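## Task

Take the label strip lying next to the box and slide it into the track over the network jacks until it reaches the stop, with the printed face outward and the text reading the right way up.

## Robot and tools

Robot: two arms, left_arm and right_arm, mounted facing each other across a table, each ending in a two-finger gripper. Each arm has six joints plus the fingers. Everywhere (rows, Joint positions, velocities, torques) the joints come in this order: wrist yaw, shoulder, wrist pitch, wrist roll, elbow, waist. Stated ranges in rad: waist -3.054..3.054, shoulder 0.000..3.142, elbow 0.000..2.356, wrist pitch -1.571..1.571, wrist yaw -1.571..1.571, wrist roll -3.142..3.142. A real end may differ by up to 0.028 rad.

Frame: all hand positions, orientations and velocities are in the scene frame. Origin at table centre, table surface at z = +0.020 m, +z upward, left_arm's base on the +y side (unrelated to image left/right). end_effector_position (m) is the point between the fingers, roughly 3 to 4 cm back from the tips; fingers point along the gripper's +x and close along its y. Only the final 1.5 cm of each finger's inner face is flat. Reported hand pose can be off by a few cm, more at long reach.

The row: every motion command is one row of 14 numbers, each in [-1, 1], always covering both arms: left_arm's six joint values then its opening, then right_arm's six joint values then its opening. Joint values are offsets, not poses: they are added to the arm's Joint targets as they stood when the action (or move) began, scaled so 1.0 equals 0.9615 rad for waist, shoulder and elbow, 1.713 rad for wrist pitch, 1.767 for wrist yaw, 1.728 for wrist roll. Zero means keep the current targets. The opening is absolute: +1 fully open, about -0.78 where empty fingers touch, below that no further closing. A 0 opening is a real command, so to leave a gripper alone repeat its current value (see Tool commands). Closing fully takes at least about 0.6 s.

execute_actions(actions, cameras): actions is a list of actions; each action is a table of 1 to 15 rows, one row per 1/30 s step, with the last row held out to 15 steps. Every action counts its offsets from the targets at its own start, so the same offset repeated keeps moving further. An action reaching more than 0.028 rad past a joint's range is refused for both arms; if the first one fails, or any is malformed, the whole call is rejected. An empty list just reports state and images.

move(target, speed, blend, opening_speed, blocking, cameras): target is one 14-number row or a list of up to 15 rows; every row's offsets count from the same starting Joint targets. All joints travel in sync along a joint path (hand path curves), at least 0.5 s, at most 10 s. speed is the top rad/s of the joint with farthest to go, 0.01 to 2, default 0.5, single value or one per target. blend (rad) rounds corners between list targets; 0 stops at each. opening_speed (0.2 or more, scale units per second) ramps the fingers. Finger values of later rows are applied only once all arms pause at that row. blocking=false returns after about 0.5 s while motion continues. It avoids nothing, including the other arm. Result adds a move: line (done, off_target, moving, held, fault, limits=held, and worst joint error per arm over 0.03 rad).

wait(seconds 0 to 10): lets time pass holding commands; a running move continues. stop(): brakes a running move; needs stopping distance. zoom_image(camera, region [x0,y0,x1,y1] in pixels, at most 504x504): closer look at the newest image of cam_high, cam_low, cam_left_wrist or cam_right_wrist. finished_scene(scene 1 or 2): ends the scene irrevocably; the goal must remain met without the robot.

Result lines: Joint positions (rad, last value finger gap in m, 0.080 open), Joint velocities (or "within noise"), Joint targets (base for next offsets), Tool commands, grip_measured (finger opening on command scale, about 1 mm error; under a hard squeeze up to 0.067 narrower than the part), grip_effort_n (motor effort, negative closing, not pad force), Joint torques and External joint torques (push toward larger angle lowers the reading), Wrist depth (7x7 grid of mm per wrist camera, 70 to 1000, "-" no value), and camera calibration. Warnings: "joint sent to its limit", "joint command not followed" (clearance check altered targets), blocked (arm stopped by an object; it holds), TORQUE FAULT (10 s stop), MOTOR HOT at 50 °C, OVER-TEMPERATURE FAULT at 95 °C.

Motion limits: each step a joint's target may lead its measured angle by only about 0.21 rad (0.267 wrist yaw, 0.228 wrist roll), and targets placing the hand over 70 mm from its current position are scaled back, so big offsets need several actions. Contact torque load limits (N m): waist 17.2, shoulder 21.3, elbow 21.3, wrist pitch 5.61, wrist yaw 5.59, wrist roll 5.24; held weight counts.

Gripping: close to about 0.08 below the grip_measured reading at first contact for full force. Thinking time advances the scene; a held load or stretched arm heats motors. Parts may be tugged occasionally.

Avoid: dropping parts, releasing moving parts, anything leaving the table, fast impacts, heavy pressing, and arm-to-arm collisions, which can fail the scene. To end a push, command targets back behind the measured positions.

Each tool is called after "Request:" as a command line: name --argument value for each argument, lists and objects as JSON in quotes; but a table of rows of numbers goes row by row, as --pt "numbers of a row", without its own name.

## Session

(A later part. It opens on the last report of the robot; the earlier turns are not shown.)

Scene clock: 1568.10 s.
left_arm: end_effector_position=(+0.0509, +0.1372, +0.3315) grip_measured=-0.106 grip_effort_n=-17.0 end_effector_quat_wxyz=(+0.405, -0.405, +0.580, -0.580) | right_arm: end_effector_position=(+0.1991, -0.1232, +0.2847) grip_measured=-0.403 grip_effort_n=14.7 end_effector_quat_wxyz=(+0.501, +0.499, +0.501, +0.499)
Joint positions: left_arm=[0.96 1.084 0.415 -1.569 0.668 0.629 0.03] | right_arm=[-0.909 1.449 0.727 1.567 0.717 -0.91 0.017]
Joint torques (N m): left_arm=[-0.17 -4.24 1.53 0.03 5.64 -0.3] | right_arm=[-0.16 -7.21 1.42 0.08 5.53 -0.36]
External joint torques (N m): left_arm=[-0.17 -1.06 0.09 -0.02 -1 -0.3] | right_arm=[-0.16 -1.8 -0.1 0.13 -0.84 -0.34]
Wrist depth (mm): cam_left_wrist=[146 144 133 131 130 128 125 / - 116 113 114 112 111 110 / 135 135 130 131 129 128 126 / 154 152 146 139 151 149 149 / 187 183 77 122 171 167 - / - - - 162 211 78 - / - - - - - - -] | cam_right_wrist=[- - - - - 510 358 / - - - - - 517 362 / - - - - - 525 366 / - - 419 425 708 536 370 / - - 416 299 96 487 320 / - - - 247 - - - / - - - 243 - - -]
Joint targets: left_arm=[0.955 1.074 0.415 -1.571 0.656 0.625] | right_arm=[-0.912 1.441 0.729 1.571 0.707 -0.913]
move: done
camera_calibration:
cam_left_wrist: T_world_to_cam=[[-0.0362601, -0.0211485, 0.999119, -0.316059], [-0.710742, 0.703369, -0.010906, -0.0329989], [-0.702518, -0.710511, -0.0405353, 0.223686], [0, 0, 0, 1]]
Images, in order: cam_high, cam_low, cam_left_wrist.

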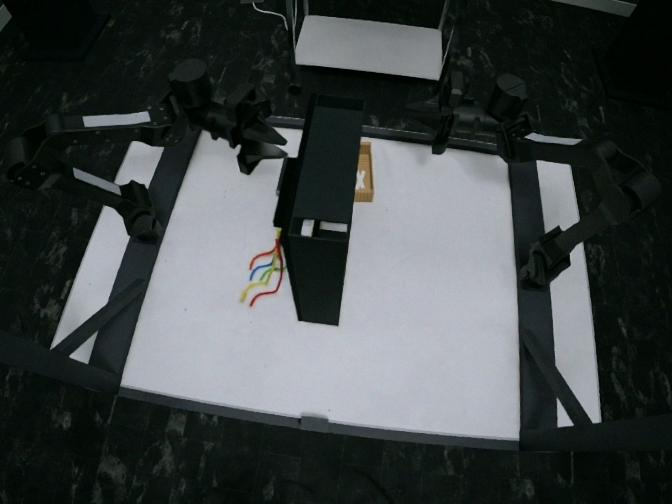

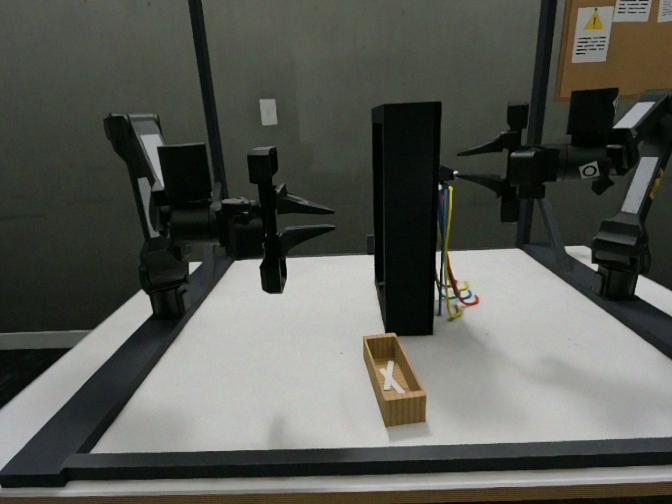

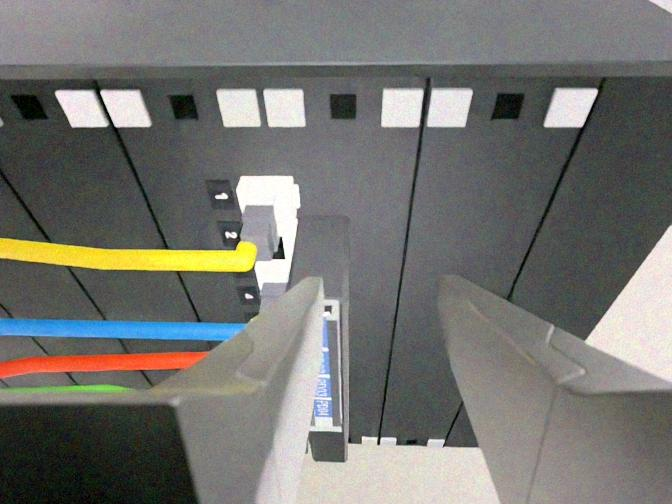

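Request:
move --target '[-0.0063,-0.009,-0.0025,0,-0.0045,-0.0116,-0.11,0,0,0,0,0,0,-0.4]' --speed 0.03 --cameras '["cam_high", "cam_left_wrist"]'

Request:
zoom_image --camera "cam_high" --region '[266, 130, 306, 170]'

Request:
zoom_image --camera "cam_left_wrist" --region '[270, 240, 370, 340]'

Scene clock: 1592.23 s.
left_arm: end_effector_position=(+0.0483, +0.1374, +0.3316) grip_measured=-0.106 grip_effort_n=-17.4 end_effector_quat_wxyz=(+0.406, -0.405, +0.579, -0.579) | right_arm: end_effector_position=(+0.1991, -0.1232, +0.2847) grip_measured=-0.403 grip_effort_n=14.7 end_effector_quat_wxyz=(+0.501, +0.499, +0.501, +0.499)
Joint positions: left_arm=[0.948 1.075 0.411 -1.569 0.664 0.618 0.03] | right_arm=[-0.909 1.449 0.727 1.567 0.717 -0.91 0.017]
Joint torques (N m): left_arm=[-0.15 -4.14 1.53 0.03 5.63 -0.37] | right_arm=[-0.16 -7.21 1.41 0.09 5.49 -0.3]
External joint torques (N m): left_arm=[-0.16 -1.14 0.13 -0.02 -0.87 -0.36] | right_arm=[-0.16 -1.74 -0.12 0.14 -0.92 -0.3]
Motor temperatures (°C): left_arm=[25 24 40 24 36 22] | right_arm=[24 32 41 26 29 23]
Wrist depth (mm): cam_left_wrist=[139 128 126 124 122 120 118 / - 116 113 114 111 112 110 / 135 134 129 131 129 128 127 / 166 154 147 134 151 150 153 / 179 177 77 122 170 168 - / - - - 160 211 78 - / - - - - - - -] | cam_right_wrist=[- - - - - 508 354 / - - - - - 518 364 / - - - - - 525 368 / - - 425 685 700 540 372 / - - 418 297 96 484 315 / - - - 248 - - - / - - - 243 - - -]
Joint targets: left_arm=[0.944 1.066 0.411 -1.571 0.652 0.614] | right_arm=[-0.912 1.441 0.729 1.571 0.707 -0.913]
move: done
camera_calibration:
cam_left_wrist: T_world_to_cam=[[-0.036457, -0.0208989, 0.999117, -0.316276], [-0.711811, 0.70228, -0.0112836, -0.0346772], [-0.701424, -0.711594, -0.0404791, 0.222064], [0, 0, 0, 1]]
Images, in order: cam_high, cam_left_wrist.

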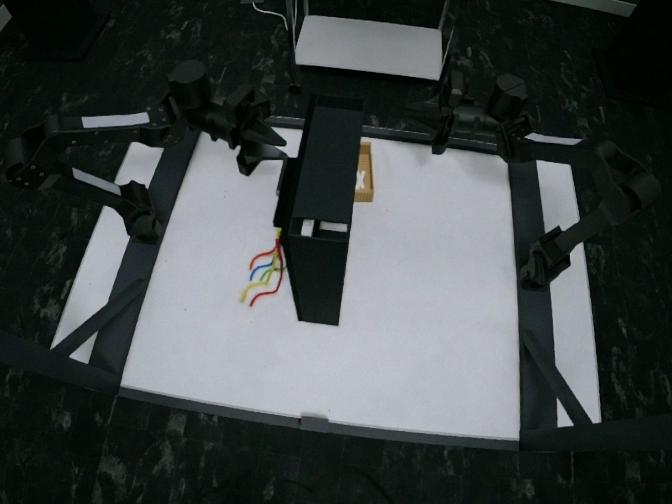

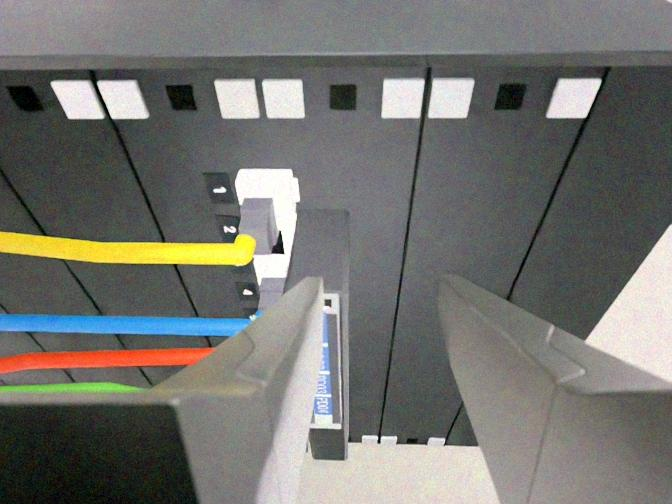

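Scaled by 12.600.

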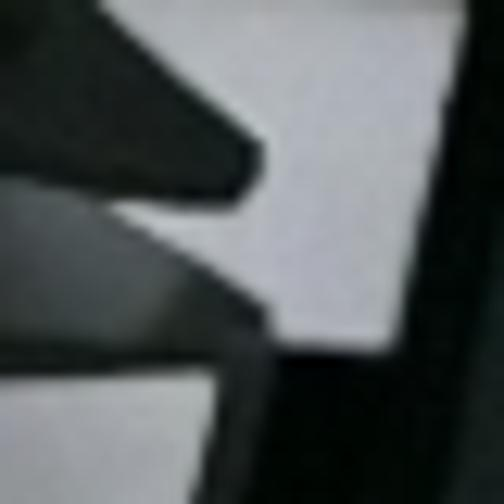

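Scaled by 5.040.

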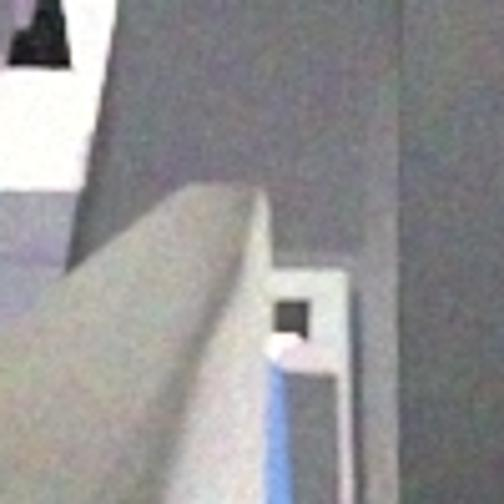

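Request:
move --target '[-0.0042,-0.006,-0.0017,0,-0.003,-0.0078,-0.11,0,0,0,0,0,0,-0.4]' --speed 0.03 --cameras '["cam_high", "cam_left_wrist"]'

Request:
zoom_image --camera "cam_left_wrist" --region '[270, 240, 370, 340]'

Scene clock: 1600.33 s.
left_arm: end_effector_position=(+0.0459, +0.1375, +0.3315) grip_measured=-0.106 grip_effort_n=-17.4 end_effector_quat_wxyz=(+0.405, -0.405, +0.580, -0.580) | right_arm: end_effector_position=(+0.1991, -0.1232, +0.2847) grip_measured=-0.403 grip_effort_n=14.7 end_effector_quat_wxyz=(+0.501, +0.499, +0.501, +0.499)
Joint positions: left_arm=[0.942 1.07 0.408 -1.569 0.66 0.61 0.03] | right_arm=[-0.909 1.449 0.727 1.567 0.717 -0.91 0.017]
Joint torques (N m): left_arm=[-0.15 -4.15 1.56 0.02 5.59 -0.28] | right_arm=[-0.17 -7.16 1.41 0.1 5.54 -0.33]
External joint torques (N m): left_arm=[-0.15 -1.14 0.14 -0.03 -0.97 -0.28] | right_arm=[-0.16 -1.73 -0.11 0.15 -0.81 -0.34]
Wrist depth (mm): cam_left_wrist=[- 128 118 116 115 113 110 / 115 116 111 114 111 112 110 / 135 134 127 131 129 128 127 / 165 148 146 131 151 150 153 / 179 178 77 123 171 168 - / - - - 214 212 78 - / - - - - - - -] | cam_right_wrist=[- - - - - 505 358 / - - - - - 517 365 / - - - - - 527 367 / - - 419 716 701 534 372 / - - 416 295 96 478 318 / - - - 249 - - - / - - - 242 - - -]
Joint targets: left_arm=[0.937 1.060 0.408 -1.571 0.649 0.606] | right_arm=[-0.912 1.441 0.729 1.571 0.707 -0.913]
move: done
camera_calibration:
cam_left_wrist: T_world_to_cam=[[-0.0362827, -0.021164, 0.999117, -0.316214], [-0.710741, 0.703369, -0.0109112, -0.0367445], [-0.702517, -0.71051, -0.0405623, 0.220403], [0, 0, 0, 1]]
Images, in order: cam_high, cam_left_wrist.

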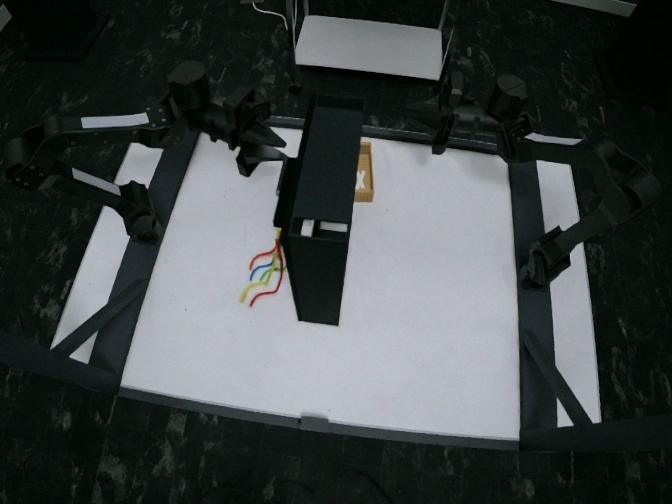

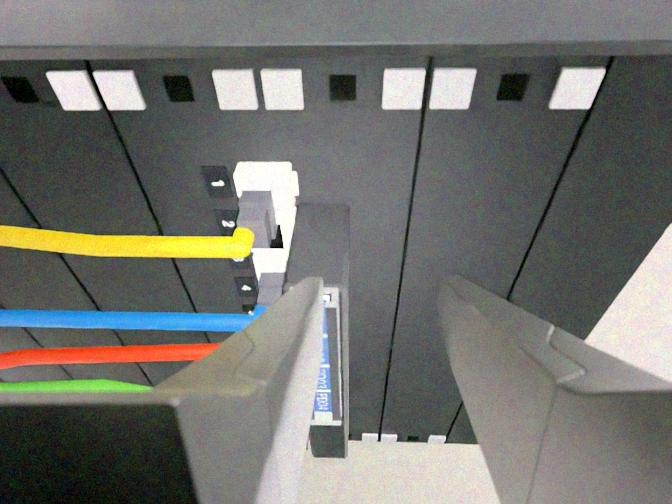

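Scaled by 5.040.

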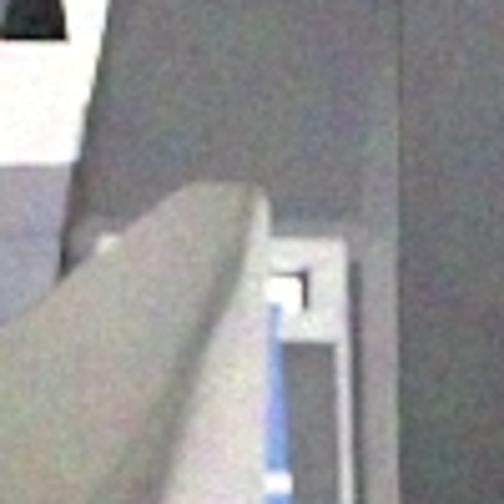

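Request:
move --target '[-0.0042,-0.006,-0.0017,0,-0.003,-0.0078,-0.11,0,0,0,0,0,0,-0.4]' --speed 0.03 --cameras '["cam_high", "cam_left_wrist"]'

Request:
zoom_image --camera "cam_left_wrist" --region '[270, 240, 370, 340]'

Request:
zoom_image --camera "cam_high" --region '[266, 130, 306, 170]'

Scene clock: 1608.63 s.
left_arm: end_effector_position=(+0.0442, +0.1377, +0.3316) grip_measured=-0.106 grip_effort_n=-17.0 end_effector_quat_wxyz=(+0.406, -0.405, +0.579, -0.579) | right_arm: end_effector_position=(+0.1991, -0.1232, +0.2847) grip_measured=-0.403 grip_effort_n=14.7 end_effector_quat_wxyz=(+0.501, +0.499, +0.501, +0.499)
Joint positions: left_arm=[0.934 1.064 0.405 -1.569 0.658 0.603 0.03] | right_arm=[-0.909 1.449 0.727 1.567 0.717 -0.91 0.017]
Joint torques (N m): left_arm=[-0.14 -4.05 1.56 0.04 5.65 -0.35] | right_arm=[-0.17 -7.24 1.42 0.09 5.5 -0.37]
External joint torques (N m): left_arm=[-0.15 -1.09 0.13 -0.01 -0.93 -0.33] | right_arm=[-0.17 -1.86 -0.09 0.14 -0.85 -0.34]
Wrist depth (mm): cam_left_wrist=[126 124 113 111 110 116 107 / - 117 111 115 113 112 111 / 136 134 126 131 129 128 127 / 160 149 146 128 152 150 154 / 179 146 77 123 171 168 - / - - - 178 213 78 - / - - - - - - -] | cam_right_wrist=[- - - - - 502 355 / - - - - - 517 362 / - - - - - 528 371 / - - 418 693 716 541 370 / - - 397 298 96 482 318 / - - - 249 - - - / - - - 244 - - -]
Joint targets: left_arm=[0.929 1.055 0.405 -1.571 0.646 0.598] | right_arm=[-0.912 1.441 0.729 1.571 0.707 -0.913]
move: done
camera_calibration:
cam_left_wrist: T_world_to_cam=[[-0.0364784, -0.020894, 0.999116, -0.316388], [-0.711543, 0.702552, -0.0112868, -0.0377739], [-0.701695, -0.711326, -0.0404949, 0.219369], [0, 0, 0, 1]]
Images, in order: cam_high, cam_left_wrist.

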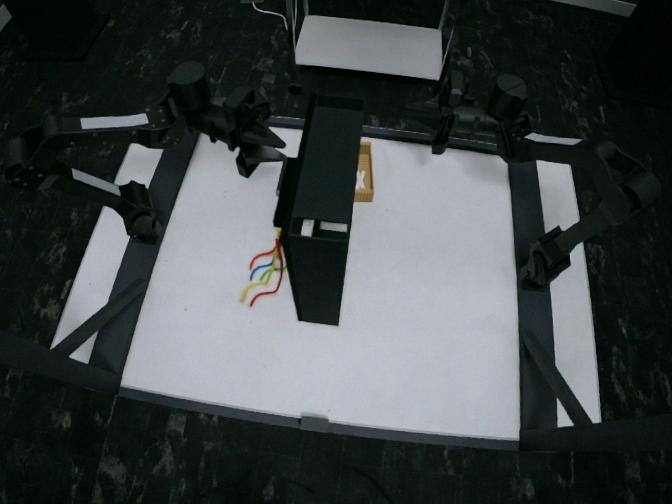

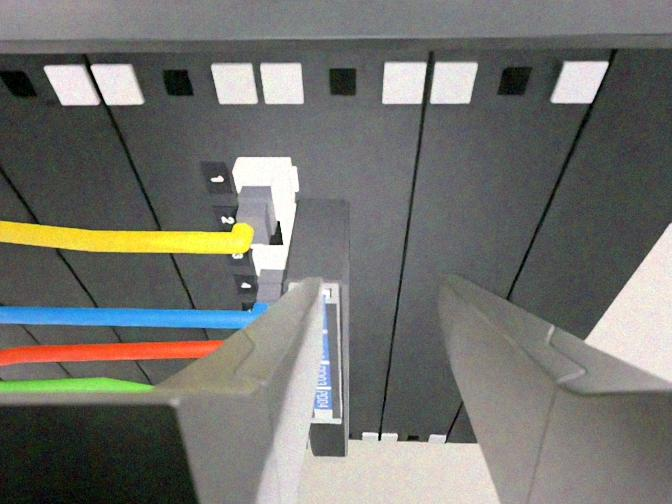

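Scaled by 5.040.

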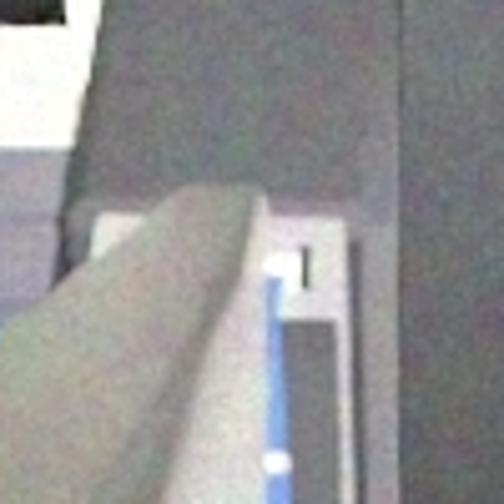

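Scaled by 12.600.

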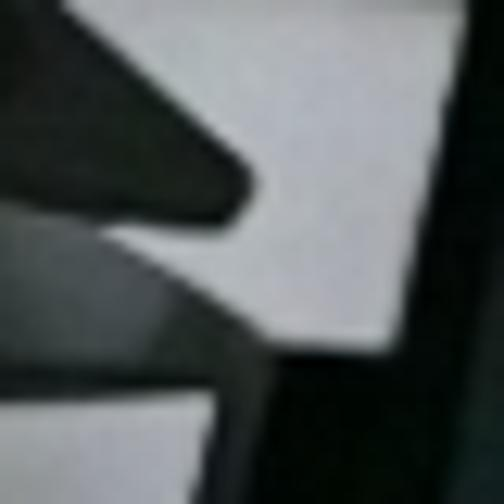

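Request:
move --target '[-0.0042,-0.006,-0.0017,0,-0.003,-0.0078,-0.11,0,0,0,0,0,0,-0.4]' --speed 0.03 --cameras '["cam_high", "cam_left_wrist"]'

Request:
zoom_image --camera "cam_left_wrist" --region '[270, 240, 370, 340]'

Request:
zoom_image --camera "cam_high" --region '[266, 130, 306, 170]'

Scene clock: 1622.17 s.
left_arm: end_effector_position=(+0.0430, +0.1379, +0.3315) grip_measured=-0.106 grip_effort_n=-17.0 end_effector_quat_wxyz=(+0.407, -0.406, +0.579, -0.579) | right_arm: end_effector_position=(+0.1991, -0.1232, +0.2847) grip_measured=-0.403 grip_effort_n=14.7 end_effector_quat_wxyz=(+0.501, +0.499, +0.501, +0.499)
Joint positions: left_arm=[0.925 1.058 0.402 -1.569 0.655 0.597 0.03] | right_arm=[-0.909 1.449 0.727 1.567 0.717 -0.91 0.017]
Joint torques (N m): left_arm=[-0.12 -4.05 1.57 0.03 5.62 -0.52] | right_arm=[-0.17 -7.19 1.41 0.08 5.52 -0.35]
External joint torques (N m): left_arm=[-0.11 -1.17 0.16 -0.02 -0.91 -0.53] | right_arm=[-0.16 -1.72 -0.11 0.13 -0.86 -0.37]
Wrist depth (mm): cam_left_wrist=[- 122 112 111 116 107 105 / - 120 111 115 114 113 111 / 136 135 125 132 130 129 127 / 161 158 157 127 152 150 154 / 180 146 77 123 172 168 - / - - - 213 212 78 - / - - - - - - -] | cam_right_wrist=[- - - - - 505 357 / - - - - - 522 362 / - - - - - 525 366 / - - 419 702 714 546 368 / - - 401 297 96 480 320 / - - - 248 - - - / - - - 242 - - -]
Joint targets: left_arm=[0.922 1.049 0.402 -1.571 0.643 0.591] | right_arm=[-0.912 1.441 0.729 1.571 0.707 -0.913]
move: done
camera_calibration:
cam_left_wrist: T_world_to_cam=[[-0.0364224, -0.0210105, 0.999116, -0.316387], [-0.713684, 0.700377, -0.0112888, -0.0384651], [-0.69952, -0.713464, -0.0405042, 0.218871], [0, 0, 0, 1]]
Images, in order: cam_high, cam_left_wrist.

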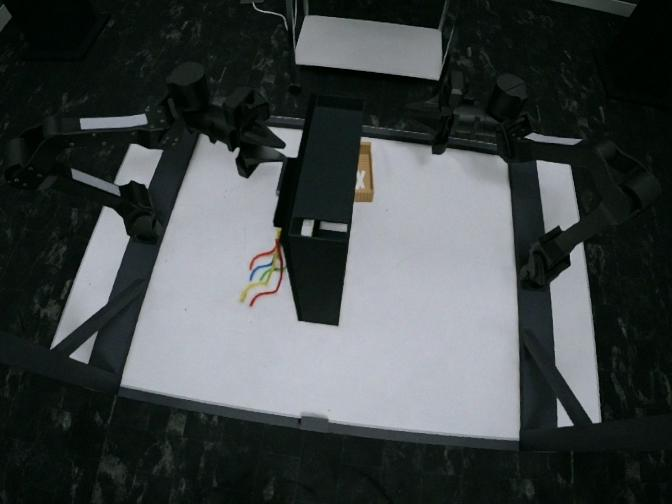

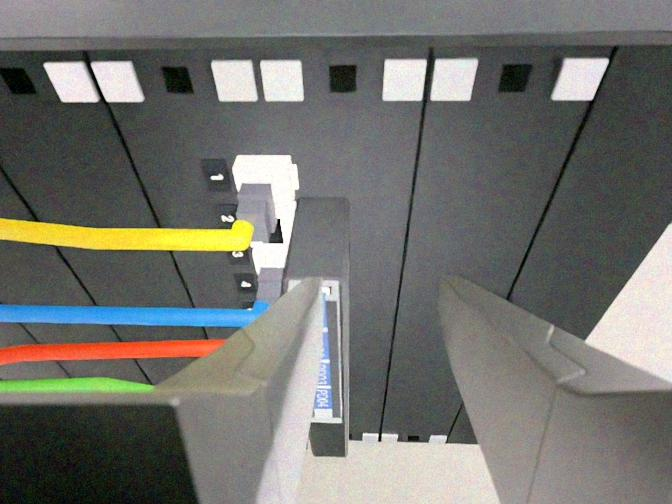

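Scaled by 5.040.

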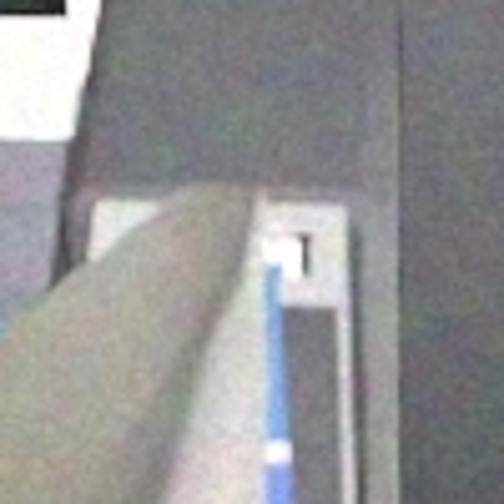

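Scaled by 12.600.

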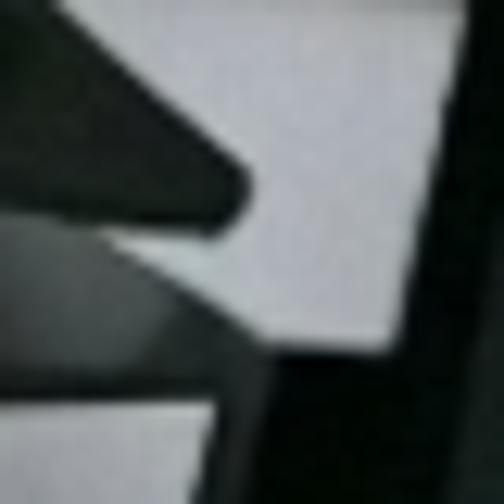

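Request:
move --target '[-0.0032,-0.0045,-0.0013,0,-0.0023,-0.0058,-0.11,0,0,0,0,0,0,-0.4]' --speed 0.03 --cameras '["cam_high", "cam_left_wrist"]'

Request:
zoom_image --camera "cam_left_wrist" --region '[300, 260, 360, 320]'

Request:
zoom_image --camera "cam_left_wrist" --region '[300, 370, 360, 430]'

Scene clock: 1665.63 s.
left_arm: end_effector_position=(+0.0420, +0.1381, +0.3314) grip_measured=-0.106 grip_effort_n=-17.0 end_effector_quat_wxyz=(+0.407, -0.406, +0.578, -0.578) | right_arm: end_effector_position=(+0.1991, -0.1232, +0.2847) grip_measured=-0.403 grip_effort_n=14.7 end_effector_quat_wxyz=(+0.501, +0.499, +0.501, +0.499)
Joint positions: left_arm=[0.918 1.054 0.4 -1.569 0.652 0.593 0.03] | right_arm=[-0.909 1.449 0.727 1.567 0.717 -0.91 0.017]
Joint torques (N m): left_arm=[-0.09 -3.99 1.57 0.04 5.63 -0.62] | right_arm=[-0.17 -7.19 1.43 0.08 5.51 -0.36]
External joint torques (N m): left_arm=[-0.09 -1.04 0.14 -0.01 -0.92 -0.65] | right_arm=[-0.16 -1.73 -0.1 0.14 -0.88 -0.36]
Wrist depth (mm): cam_left_wrist=[- 114 110 116 107 106 104 / 121 118 112 115 114 113 111 / 136 135 126 131 130 129 127 / 162 158 158 127 152 150 154 / 181 177 77 124 171 168 - / - - - 212 211 78 - / - - - - - - -] | cam_right_wrist=[- - - - - 505 357 / - - - - - 516 364 / - - - - - 527 367 / - - 419 694 711 543 373 / - - 396 296 96 484 318 / - - - 248 - - - / - - - 244 - - -]
Joint targets: left_arm=[0.916 1.044 0.400 -1.571 0.641 0.585] | right_arm=[-0.912 1.441 0.729 1.571 0.707 -0.913]
move: done
camera_calibration:
cam_left_wrist: T_world_to_cam=[[-0.0361813, -0.0214039, 0.999116, -0.316244], [-0.715021, 0.699018, -0.0109183, -0.0391556], [-0.698166, -0.714784, -0.0405956, 0.218411], [0, 0, 0, 1]]
Images, in order: cam_high, cam_left_wrist.

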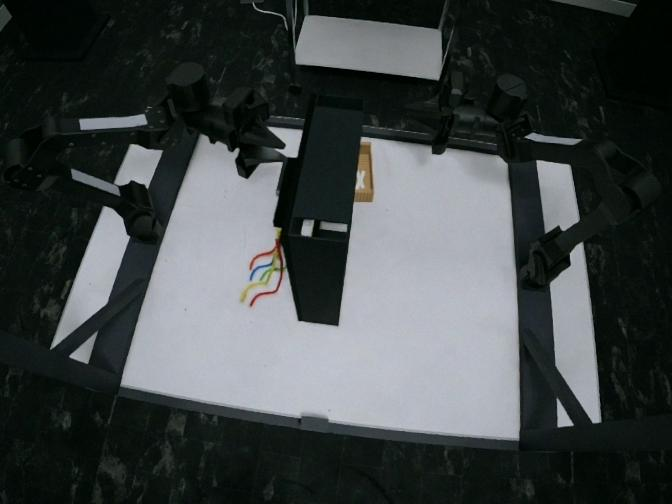

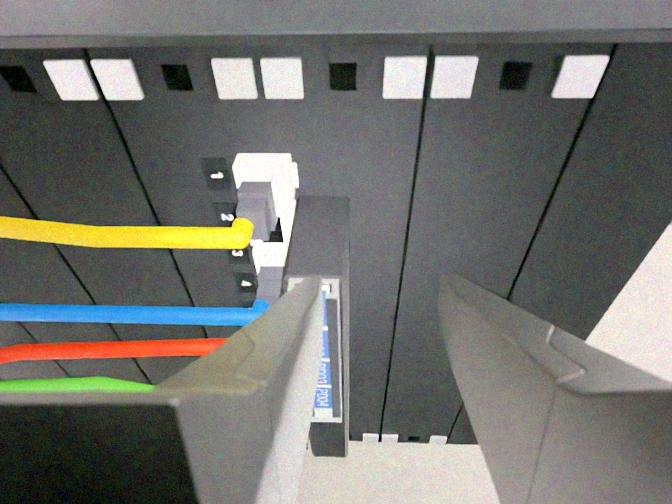

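Scaled by 8.400.

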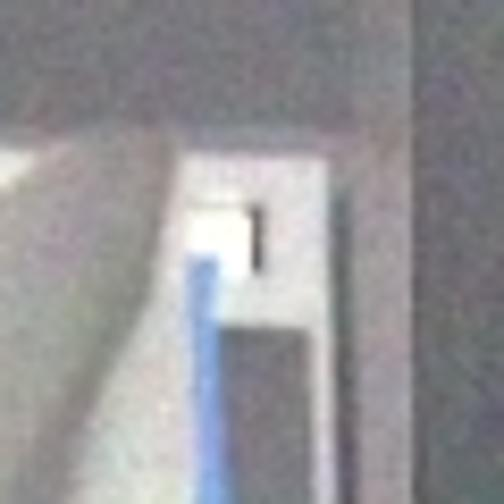

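Scaled by 8.400.

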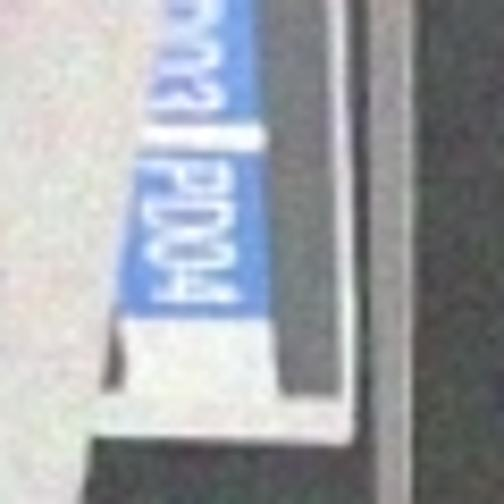

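Request:
move --target '[-0.0032,-0.0045,-0.0013,0,-0.0023,-0.0058,-0.11,0,0,0,0,0,0,-0.4]' --speed 0.03 --cameras '["cam_high", "cam_left_wrist"]'

Request:
zoom_image --camera "cam_left_wrist" --region '[300, 260, 360, 320]'

Request:
zoom_image --camera "cam_left_wrist" --region '[300, 370, 360, 430]'

Request:
zoom_image --camera "cam_high" --region '[266, 130, 306, 170]'

Scene clock: 1696.90 s.
left_arm: end_effector_position=(+0.0410, +0.1383, +0.3314) grip_measured=-0.106 grip_effort_n=-17.4 end_effector_quat_wxyz=(+0.408, -0.407, +0.578, -0.578) | right_arm: end_effector_position=(+0.1991, -0.1232, +0.2847) grip_measured=-0.403 grip_effort_n=15.1 end_effector_quat_wxyz=(+0.501, +0.499, +0.501, +0.499)
Joint positions: left_arm=[0.912 1.049 0.397 -1.569 0.65 0.589 0.03] | right_arm=[-0.909 1.449 0.727 1.567 0.717 -0.91 0.017]
Joint torques (N m): left_arm=[-0.05 -3.92 1.56 0.02 5.67 -0.7] | right_arm=[-0.15 -7.17 1.41 0.05 5.54 -0.34]
External joint torques (N m): left_arm=[-0.05 -1.05 0.14 -0.03 -0.89 -0.71] | right_arm=[-0.14 -1.82 -0.08 0.1 -0.75 -0.38]
Wrist depth (mm): cam_left_wrist=[- 111 108 107 105 105 104 / 122 118 112 116 114 113 112 / 137 135 126 132 130 130 128 / 166 159 157 126 152 151 154 / 180 178 77 124 171 168 - / - - - 208 210 78 - / - - - - - - -] | cam_right_wrist=[- - - - - 505 358 / - - - - - 518 362 / - - - - - 522 368 / - - 422 690 704 535 375 / - - 398 298 96 484 314 / - - - 247 - - - / - - - 243 - - -]
Joint targets: left_arm=[0.911 1.040 0.397 -1.571 0.638 0.580] | right_arm=[-0.912 1.441 0.729 1.571 0.707 -0.913]
move: done
camera_calibration:
cam_left_wrist: T_world_to_cam=[[-0.0361402, -0.0214918, 0.999116, -0.316231], [-0.716619, 0.69738, -0.0109205, -0.0396759], [-0.696528, -0.71638, -0.0406049, 0.218083], [0, 0, 0, 1]]
Images, in order: cam_high, cam_left_wrist.

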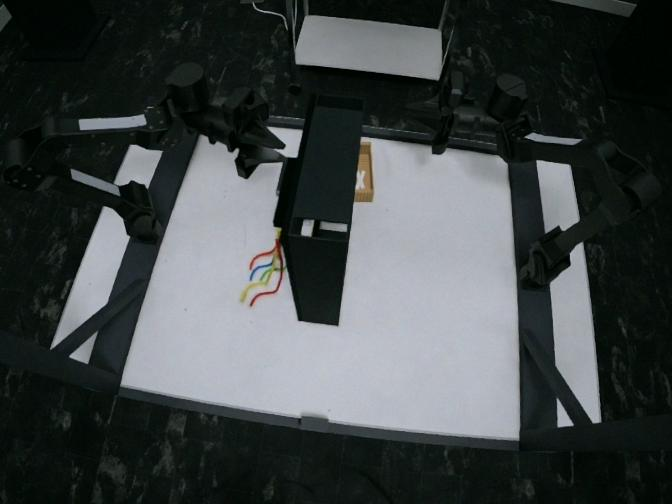

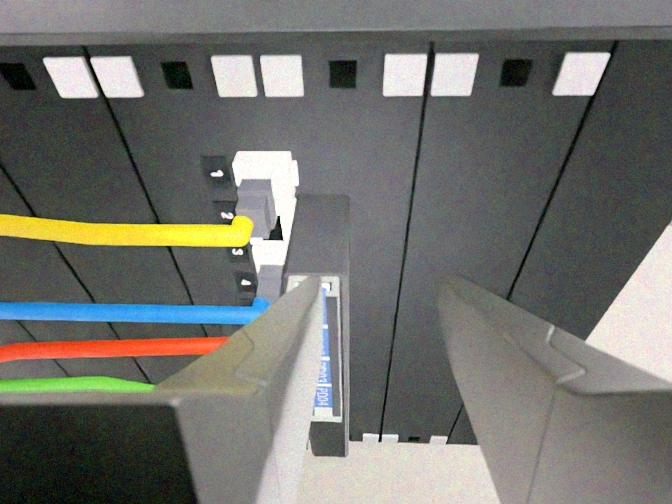

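Scaled by 8.400.

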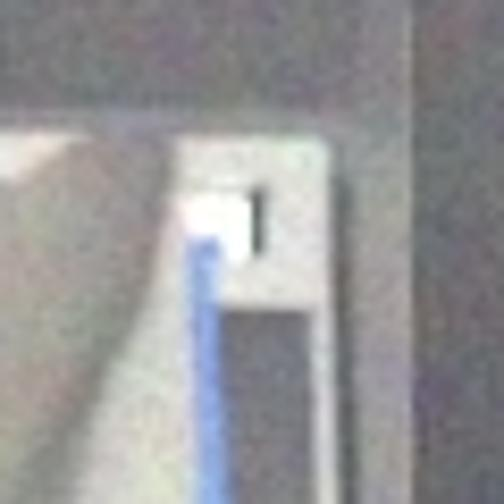

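Scaled by 8.400.

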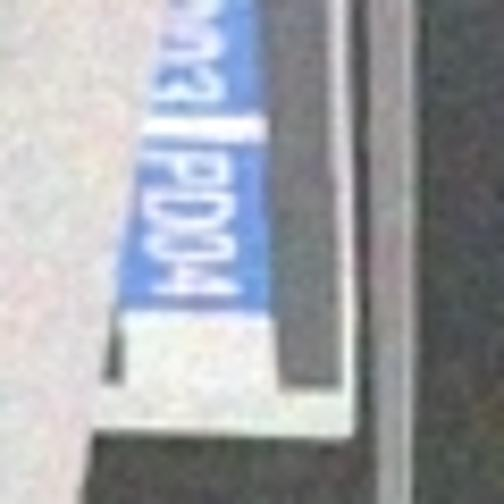

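Scaled by 12.600.

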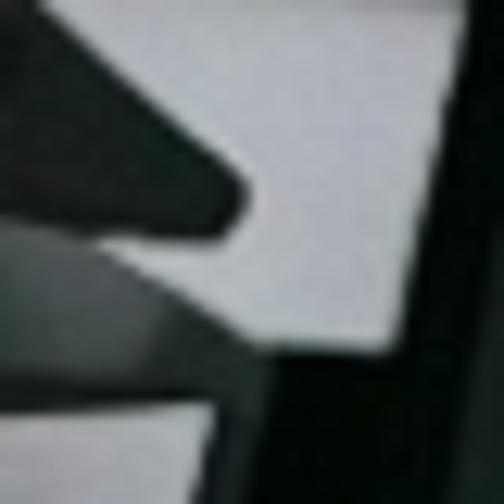

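Request:
zoom_image --camera "cam_left_wrist" --region '[315, 270, 345, 300]'

Request:
zoom_image --camera "cam_left_wrist" --region '[310, 380, 350, 420]'

Scaled by 16.800.

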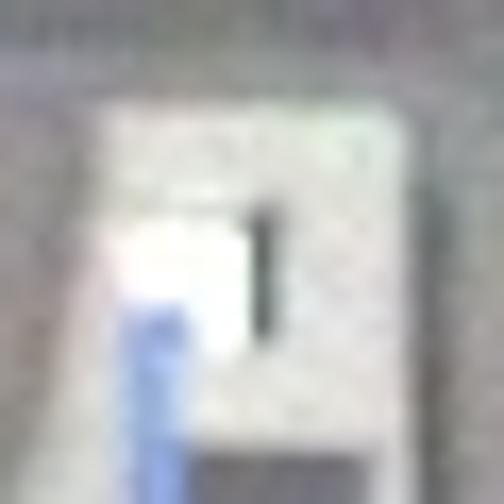

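Scaled by 12.600.

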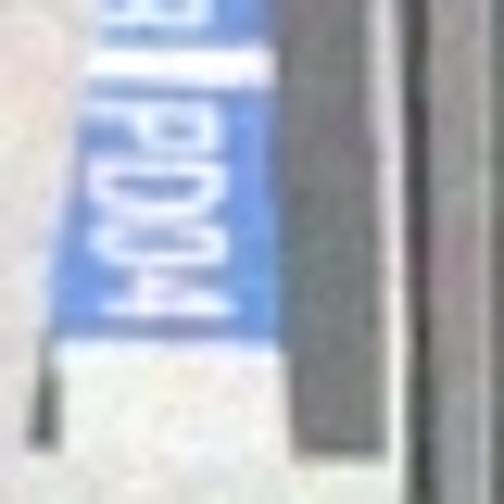

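Request:
move --target '[0.0237,0.0336,0.0068,0,0.0377,0.0445,-0.11,0,0,0,0,0,0,-0.4]' --speed 0.04 --cameras '["cam_high", "cam_left_wrist"]'

Request:
zoom_image --camera "cam_left_wrist" --region '[300, 270, 360, 330]'

Request:
zoom_image --camera "cam_left_wrist" --region '[300, 380, 360, 440]'

Scene clock: 1780.37 s.
left_arm: end_effector_position=(+0.0473, +0.1390, +0.3308) grip_measured=-0.107 grip_effort_n=-17.0 end_effector_quat_wxyz=(+0.406, -0.405, +0.580, -0.578) | right_arm: end_effector_position=(+0.1991, -0.1232, +0.2847) grip_measured=-0.403 grip_effort_n=15.1 end_effector_quat_wxyz=(+0.501, +0.499, +0.501, +0.499)
Joint positions: left_arm=[0.948 1.067 0.406 -1.569 0.657 0.618 0.03] | right_arm=[-0.909 1.449 0.727 1.567 0.717 -0.91 0.017]
Joint torques (N m): left_arm=[0.14 -2.12 1.8 0.04 9.22 0.44] | right_arm=[-0.16 -7.19 1.41 0.06 5.52 -0.35]
External joint torques (N m): left_arm=[0.14 0.88 0.38 -0.01 2.67 0.42] | right_arm=[-0.16 -1.84 -0.09 0.11 -0.81 -0.33]
Wrist depth (mm): cam_left_wrist=[- 124 122 129 118 117 115 / 118 118 114 116 113 114 112 / 138 136 129 133 131 130 128 / 168 151 148 129 153 152 155 / 183 180 77 120 173 170 - / - - - 160 214 78 - / - - - - - - -] | cam_right_wrist=[- - - - - 506 355 / - - - - - 513 360 / - - - - - 529 367 / - - 423 687 701 542 373 / - - 419 297 96 482 318 / - - - 248 - - - / - - - 242 - - -]
Joint targets: left_arm=[0.953 1.072 0.409 -1.571 0.675 0.623] | right_arm=[-0.912 1.441 0.729 1.571 0.707 -0.913]
move: done
camera_calibration:
cam_left_wrist: T_world_to_cam=[[-0.0351521, -0.0228157, 0.999121, -0.315275], [-0.71236, 0.701756, -0.00903781, -0.0371098], [-0.700933, -0.712052, -0.0409212, 0.222635], [0, 0, 0, 1]]
Images, in order: cam_high, cam_left_wrist.

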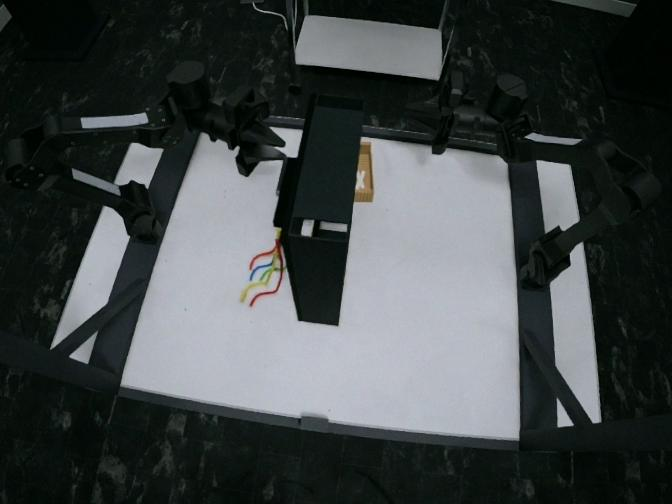

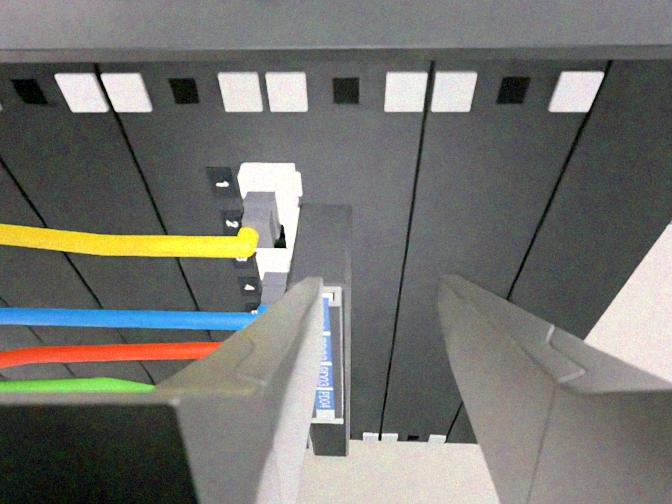

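Scaled by 8.400.

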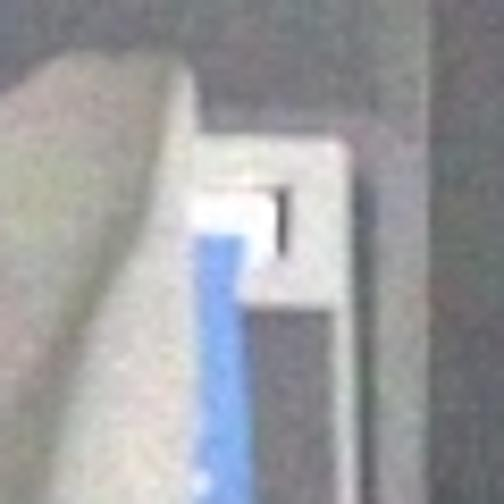

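Scaled by 8.400.

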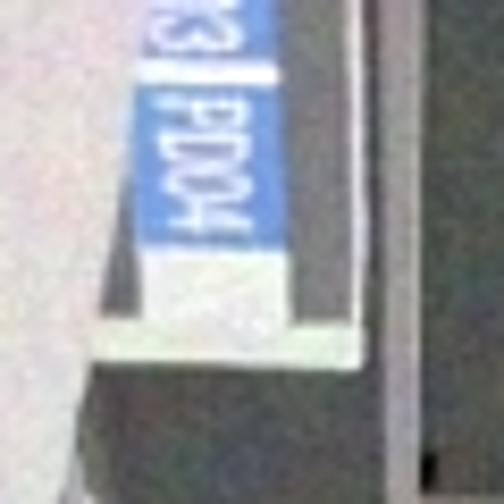

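Request:
move --target '[-0.0107,0.013,0.0021,0,0.0093,-0.0186,-0.11,0,0,0,0,0,0,-0.4]' --speed 0.04 --cameras '["cam_high", "cam_left_wrist"]'

Request:
zoom_image --camera "cam_left_wrist" --region '[290, 260, 350, 320]'

Request:
zoom_image --camera "cam_high" --region '[266, 130, 306, 170]'

Scene clock: 1791.37 s.
left_arm: end_effector_position=(+0.0477, +0.1357, +0.3315) grip_measured=-0.107 grip_effort_n=-17.4 end_effector_quat_wxyz=(+0.407, -0.406, +0.579, -0.578) | right_arm: end_effector_position=(+0.1991, -0.1232, +0.2847) grip_measured=-0.403 grip_effort_n=15.1 end_effector_quat_wxyz=(+0.501, +0.499, +0.501, +0.499)
Joint positions: left_arm=[0.938 1.079 0.41 -1.569 0.666 0.61 0.03] | right_arm=[-0.909 1.449 0.727 1.567 0.717 -0.91 0.017]
Joint torques (N m): left_arm=[-0.16 -2.23 1.83 0.03 9.23 -0.4] | right_arm=[-0.16 -7.18 1.41 0.08 5.56 -0.34]
External joint torques (N m): left_arm=[-0.17 0.79 0.42 -0.02 2.71 -0.38] | right_arm=[-0.16 -1.77 -0.1 0.14 -0.82 -0.36]
Wrist depth (mm): cam_left_wrist=[138 136 126 124 122 120 118 / - 114 111 112 110 110 107 / 133 132 126 130 125 126 125 / 163 150 143 134 148 147 146 / 183 176 77 119 168 164 - / - - - 159 208 78 - / - - - - - - -] | cam_right_wrist=[- - - - - 504 357 / - - - - - 510 361 / - - - - - 526 367 / - - 418 707 713 542 375 / - - 410 296 96 487 316 / - - - 248 - - - / - - - 243 - - -]
Joint targets: left_arm=[0.933 1.085 0.413 -1.571 0.684 0.605] | right_arm=[-0.912 1.441 0.729 1.571 0.707 -0.913]
move: done
camera_calibration:
cam_left_wrist: T_world_to_cam=[[-0.0353486, -0.0225851, 0.99912, -0.316099], [-0.713695, 0.700393, -0.009418, -0.0341668], [-0.699564, -0.7134, -0.0408768, 0.22071], [0, 0, 0, 1]]
Images, in order: cam_high, cam_left_wrist.

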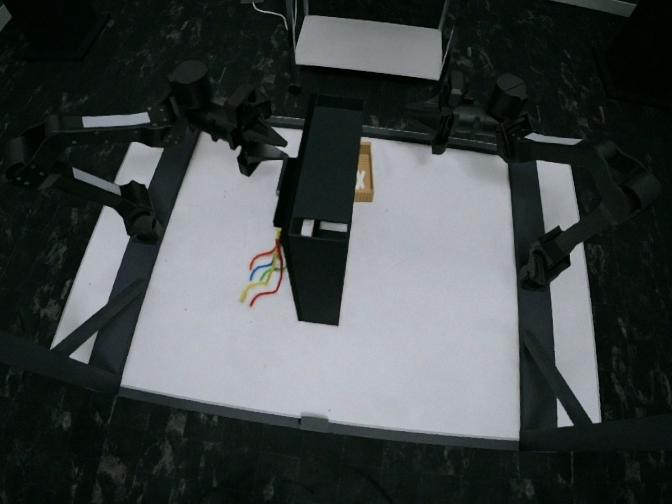

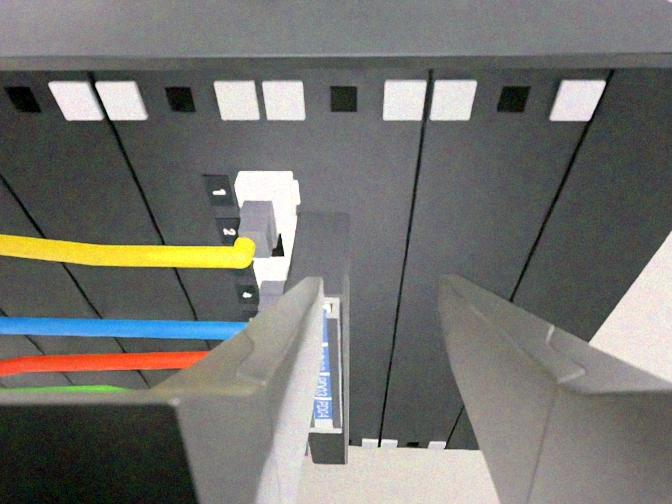

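Scaled by 8.400.

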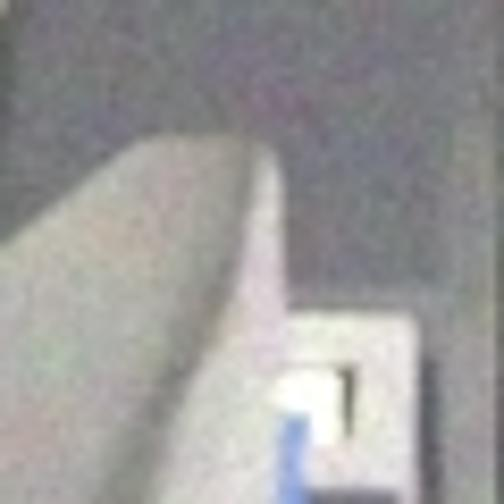

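Scaled by 12.600.

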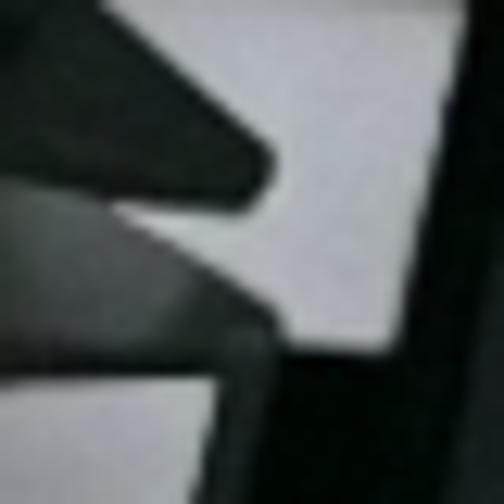

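Request:
move --target '[-0.0075,-0.0264,-0.0047,0,-0.0352,-0.0138,-0.11,0,0,0,0,0,0,-0.4]' --speed 0.04 --cameras '["cam_left_wrist"]'

Request:
zoom_image --camera "cam_left_wrist" --region '[290, 260, 350, 320]'

Scene clock: 1802.90 s.
left_arm: end_effector_position=(+0.0463, +0.1357, +0.3317) grip_measured=-0.107 grip_effort_n=-17.0 end_effector_quat_wxyz=(+0.409, -0.409, +0.577, -0.576) | right_arm: end_effector_position=(+0.1991, -0.1232, +0.2847) grip_measured=-0.403 grip_effort_n=15.1 end_effector_quat_wxyz=(+0.501, +0.499, +0.501, +0.499)
Joint positions: left_arm=[0.919 1.07 0.405 -1.569 0.662 0.601 0.03] | right_arm=[-0.909 1.449 0.727 1.567 0.717 -0.91 0.017]
Joint torques (N m): left_arm=[0.03 -4.2 1.55 0.02 5.66 -0.76] | right_arm=[-0.16 -7.16 1.41 0.08 5.58 -0.35]
External joint torques (N m): left_arm=[0.03 -1.16 0.11 -0.03 -0.94 -0.76] | right_arm=[-0.15 -1.76 -0.09 0.13 -0.76 -0.38]
Wrist depth (mm): cam_left_wrist=[131 130 127 125 124 122 120 / - 115 112 113 111 110 107 / 133 132 126 130 125 126 125 / 162 150 143 135 148 146 146 / 183 174 77 114 166 164 - / - - - 206 205 78 - / - - - - - - -] | cam_right_wrist=[- - - - - 507 356 / - - - - - 513 363 / - - - - - 528 368 / - - 419 718 700 541 373 / - - 413 298 96 483 315 / - - - 249 - - - / - - - 242 - - -]
Joint targets: left_arm=[0.920 1.059 0.405 -1.571 0.650 0.591] | right_arm=[-0.912 1.441 0.729 1.571 0.707 -0.913]
move: done
camera_calibration:
cam_left_wrist: T_world_to_cam=[[-0.0353962, -0.0226204, 0.999117, -0.316276], [-0.720075, 0.693827, -0.00980189, -0.0338894], [-0.692993, -0.719786, -0.0408472, 0.220281], [0, 0, 0, 1]]
Images, in order: cam_left_wrist.

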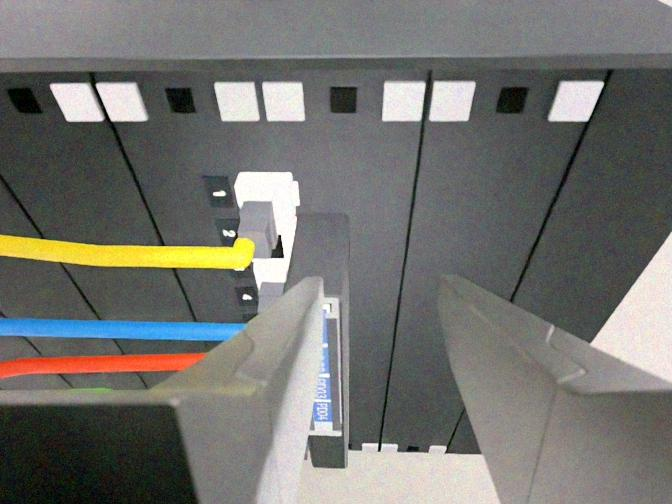

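Scaled by 8.400.

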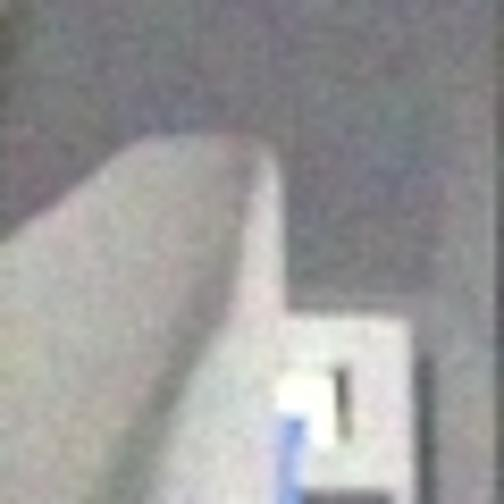

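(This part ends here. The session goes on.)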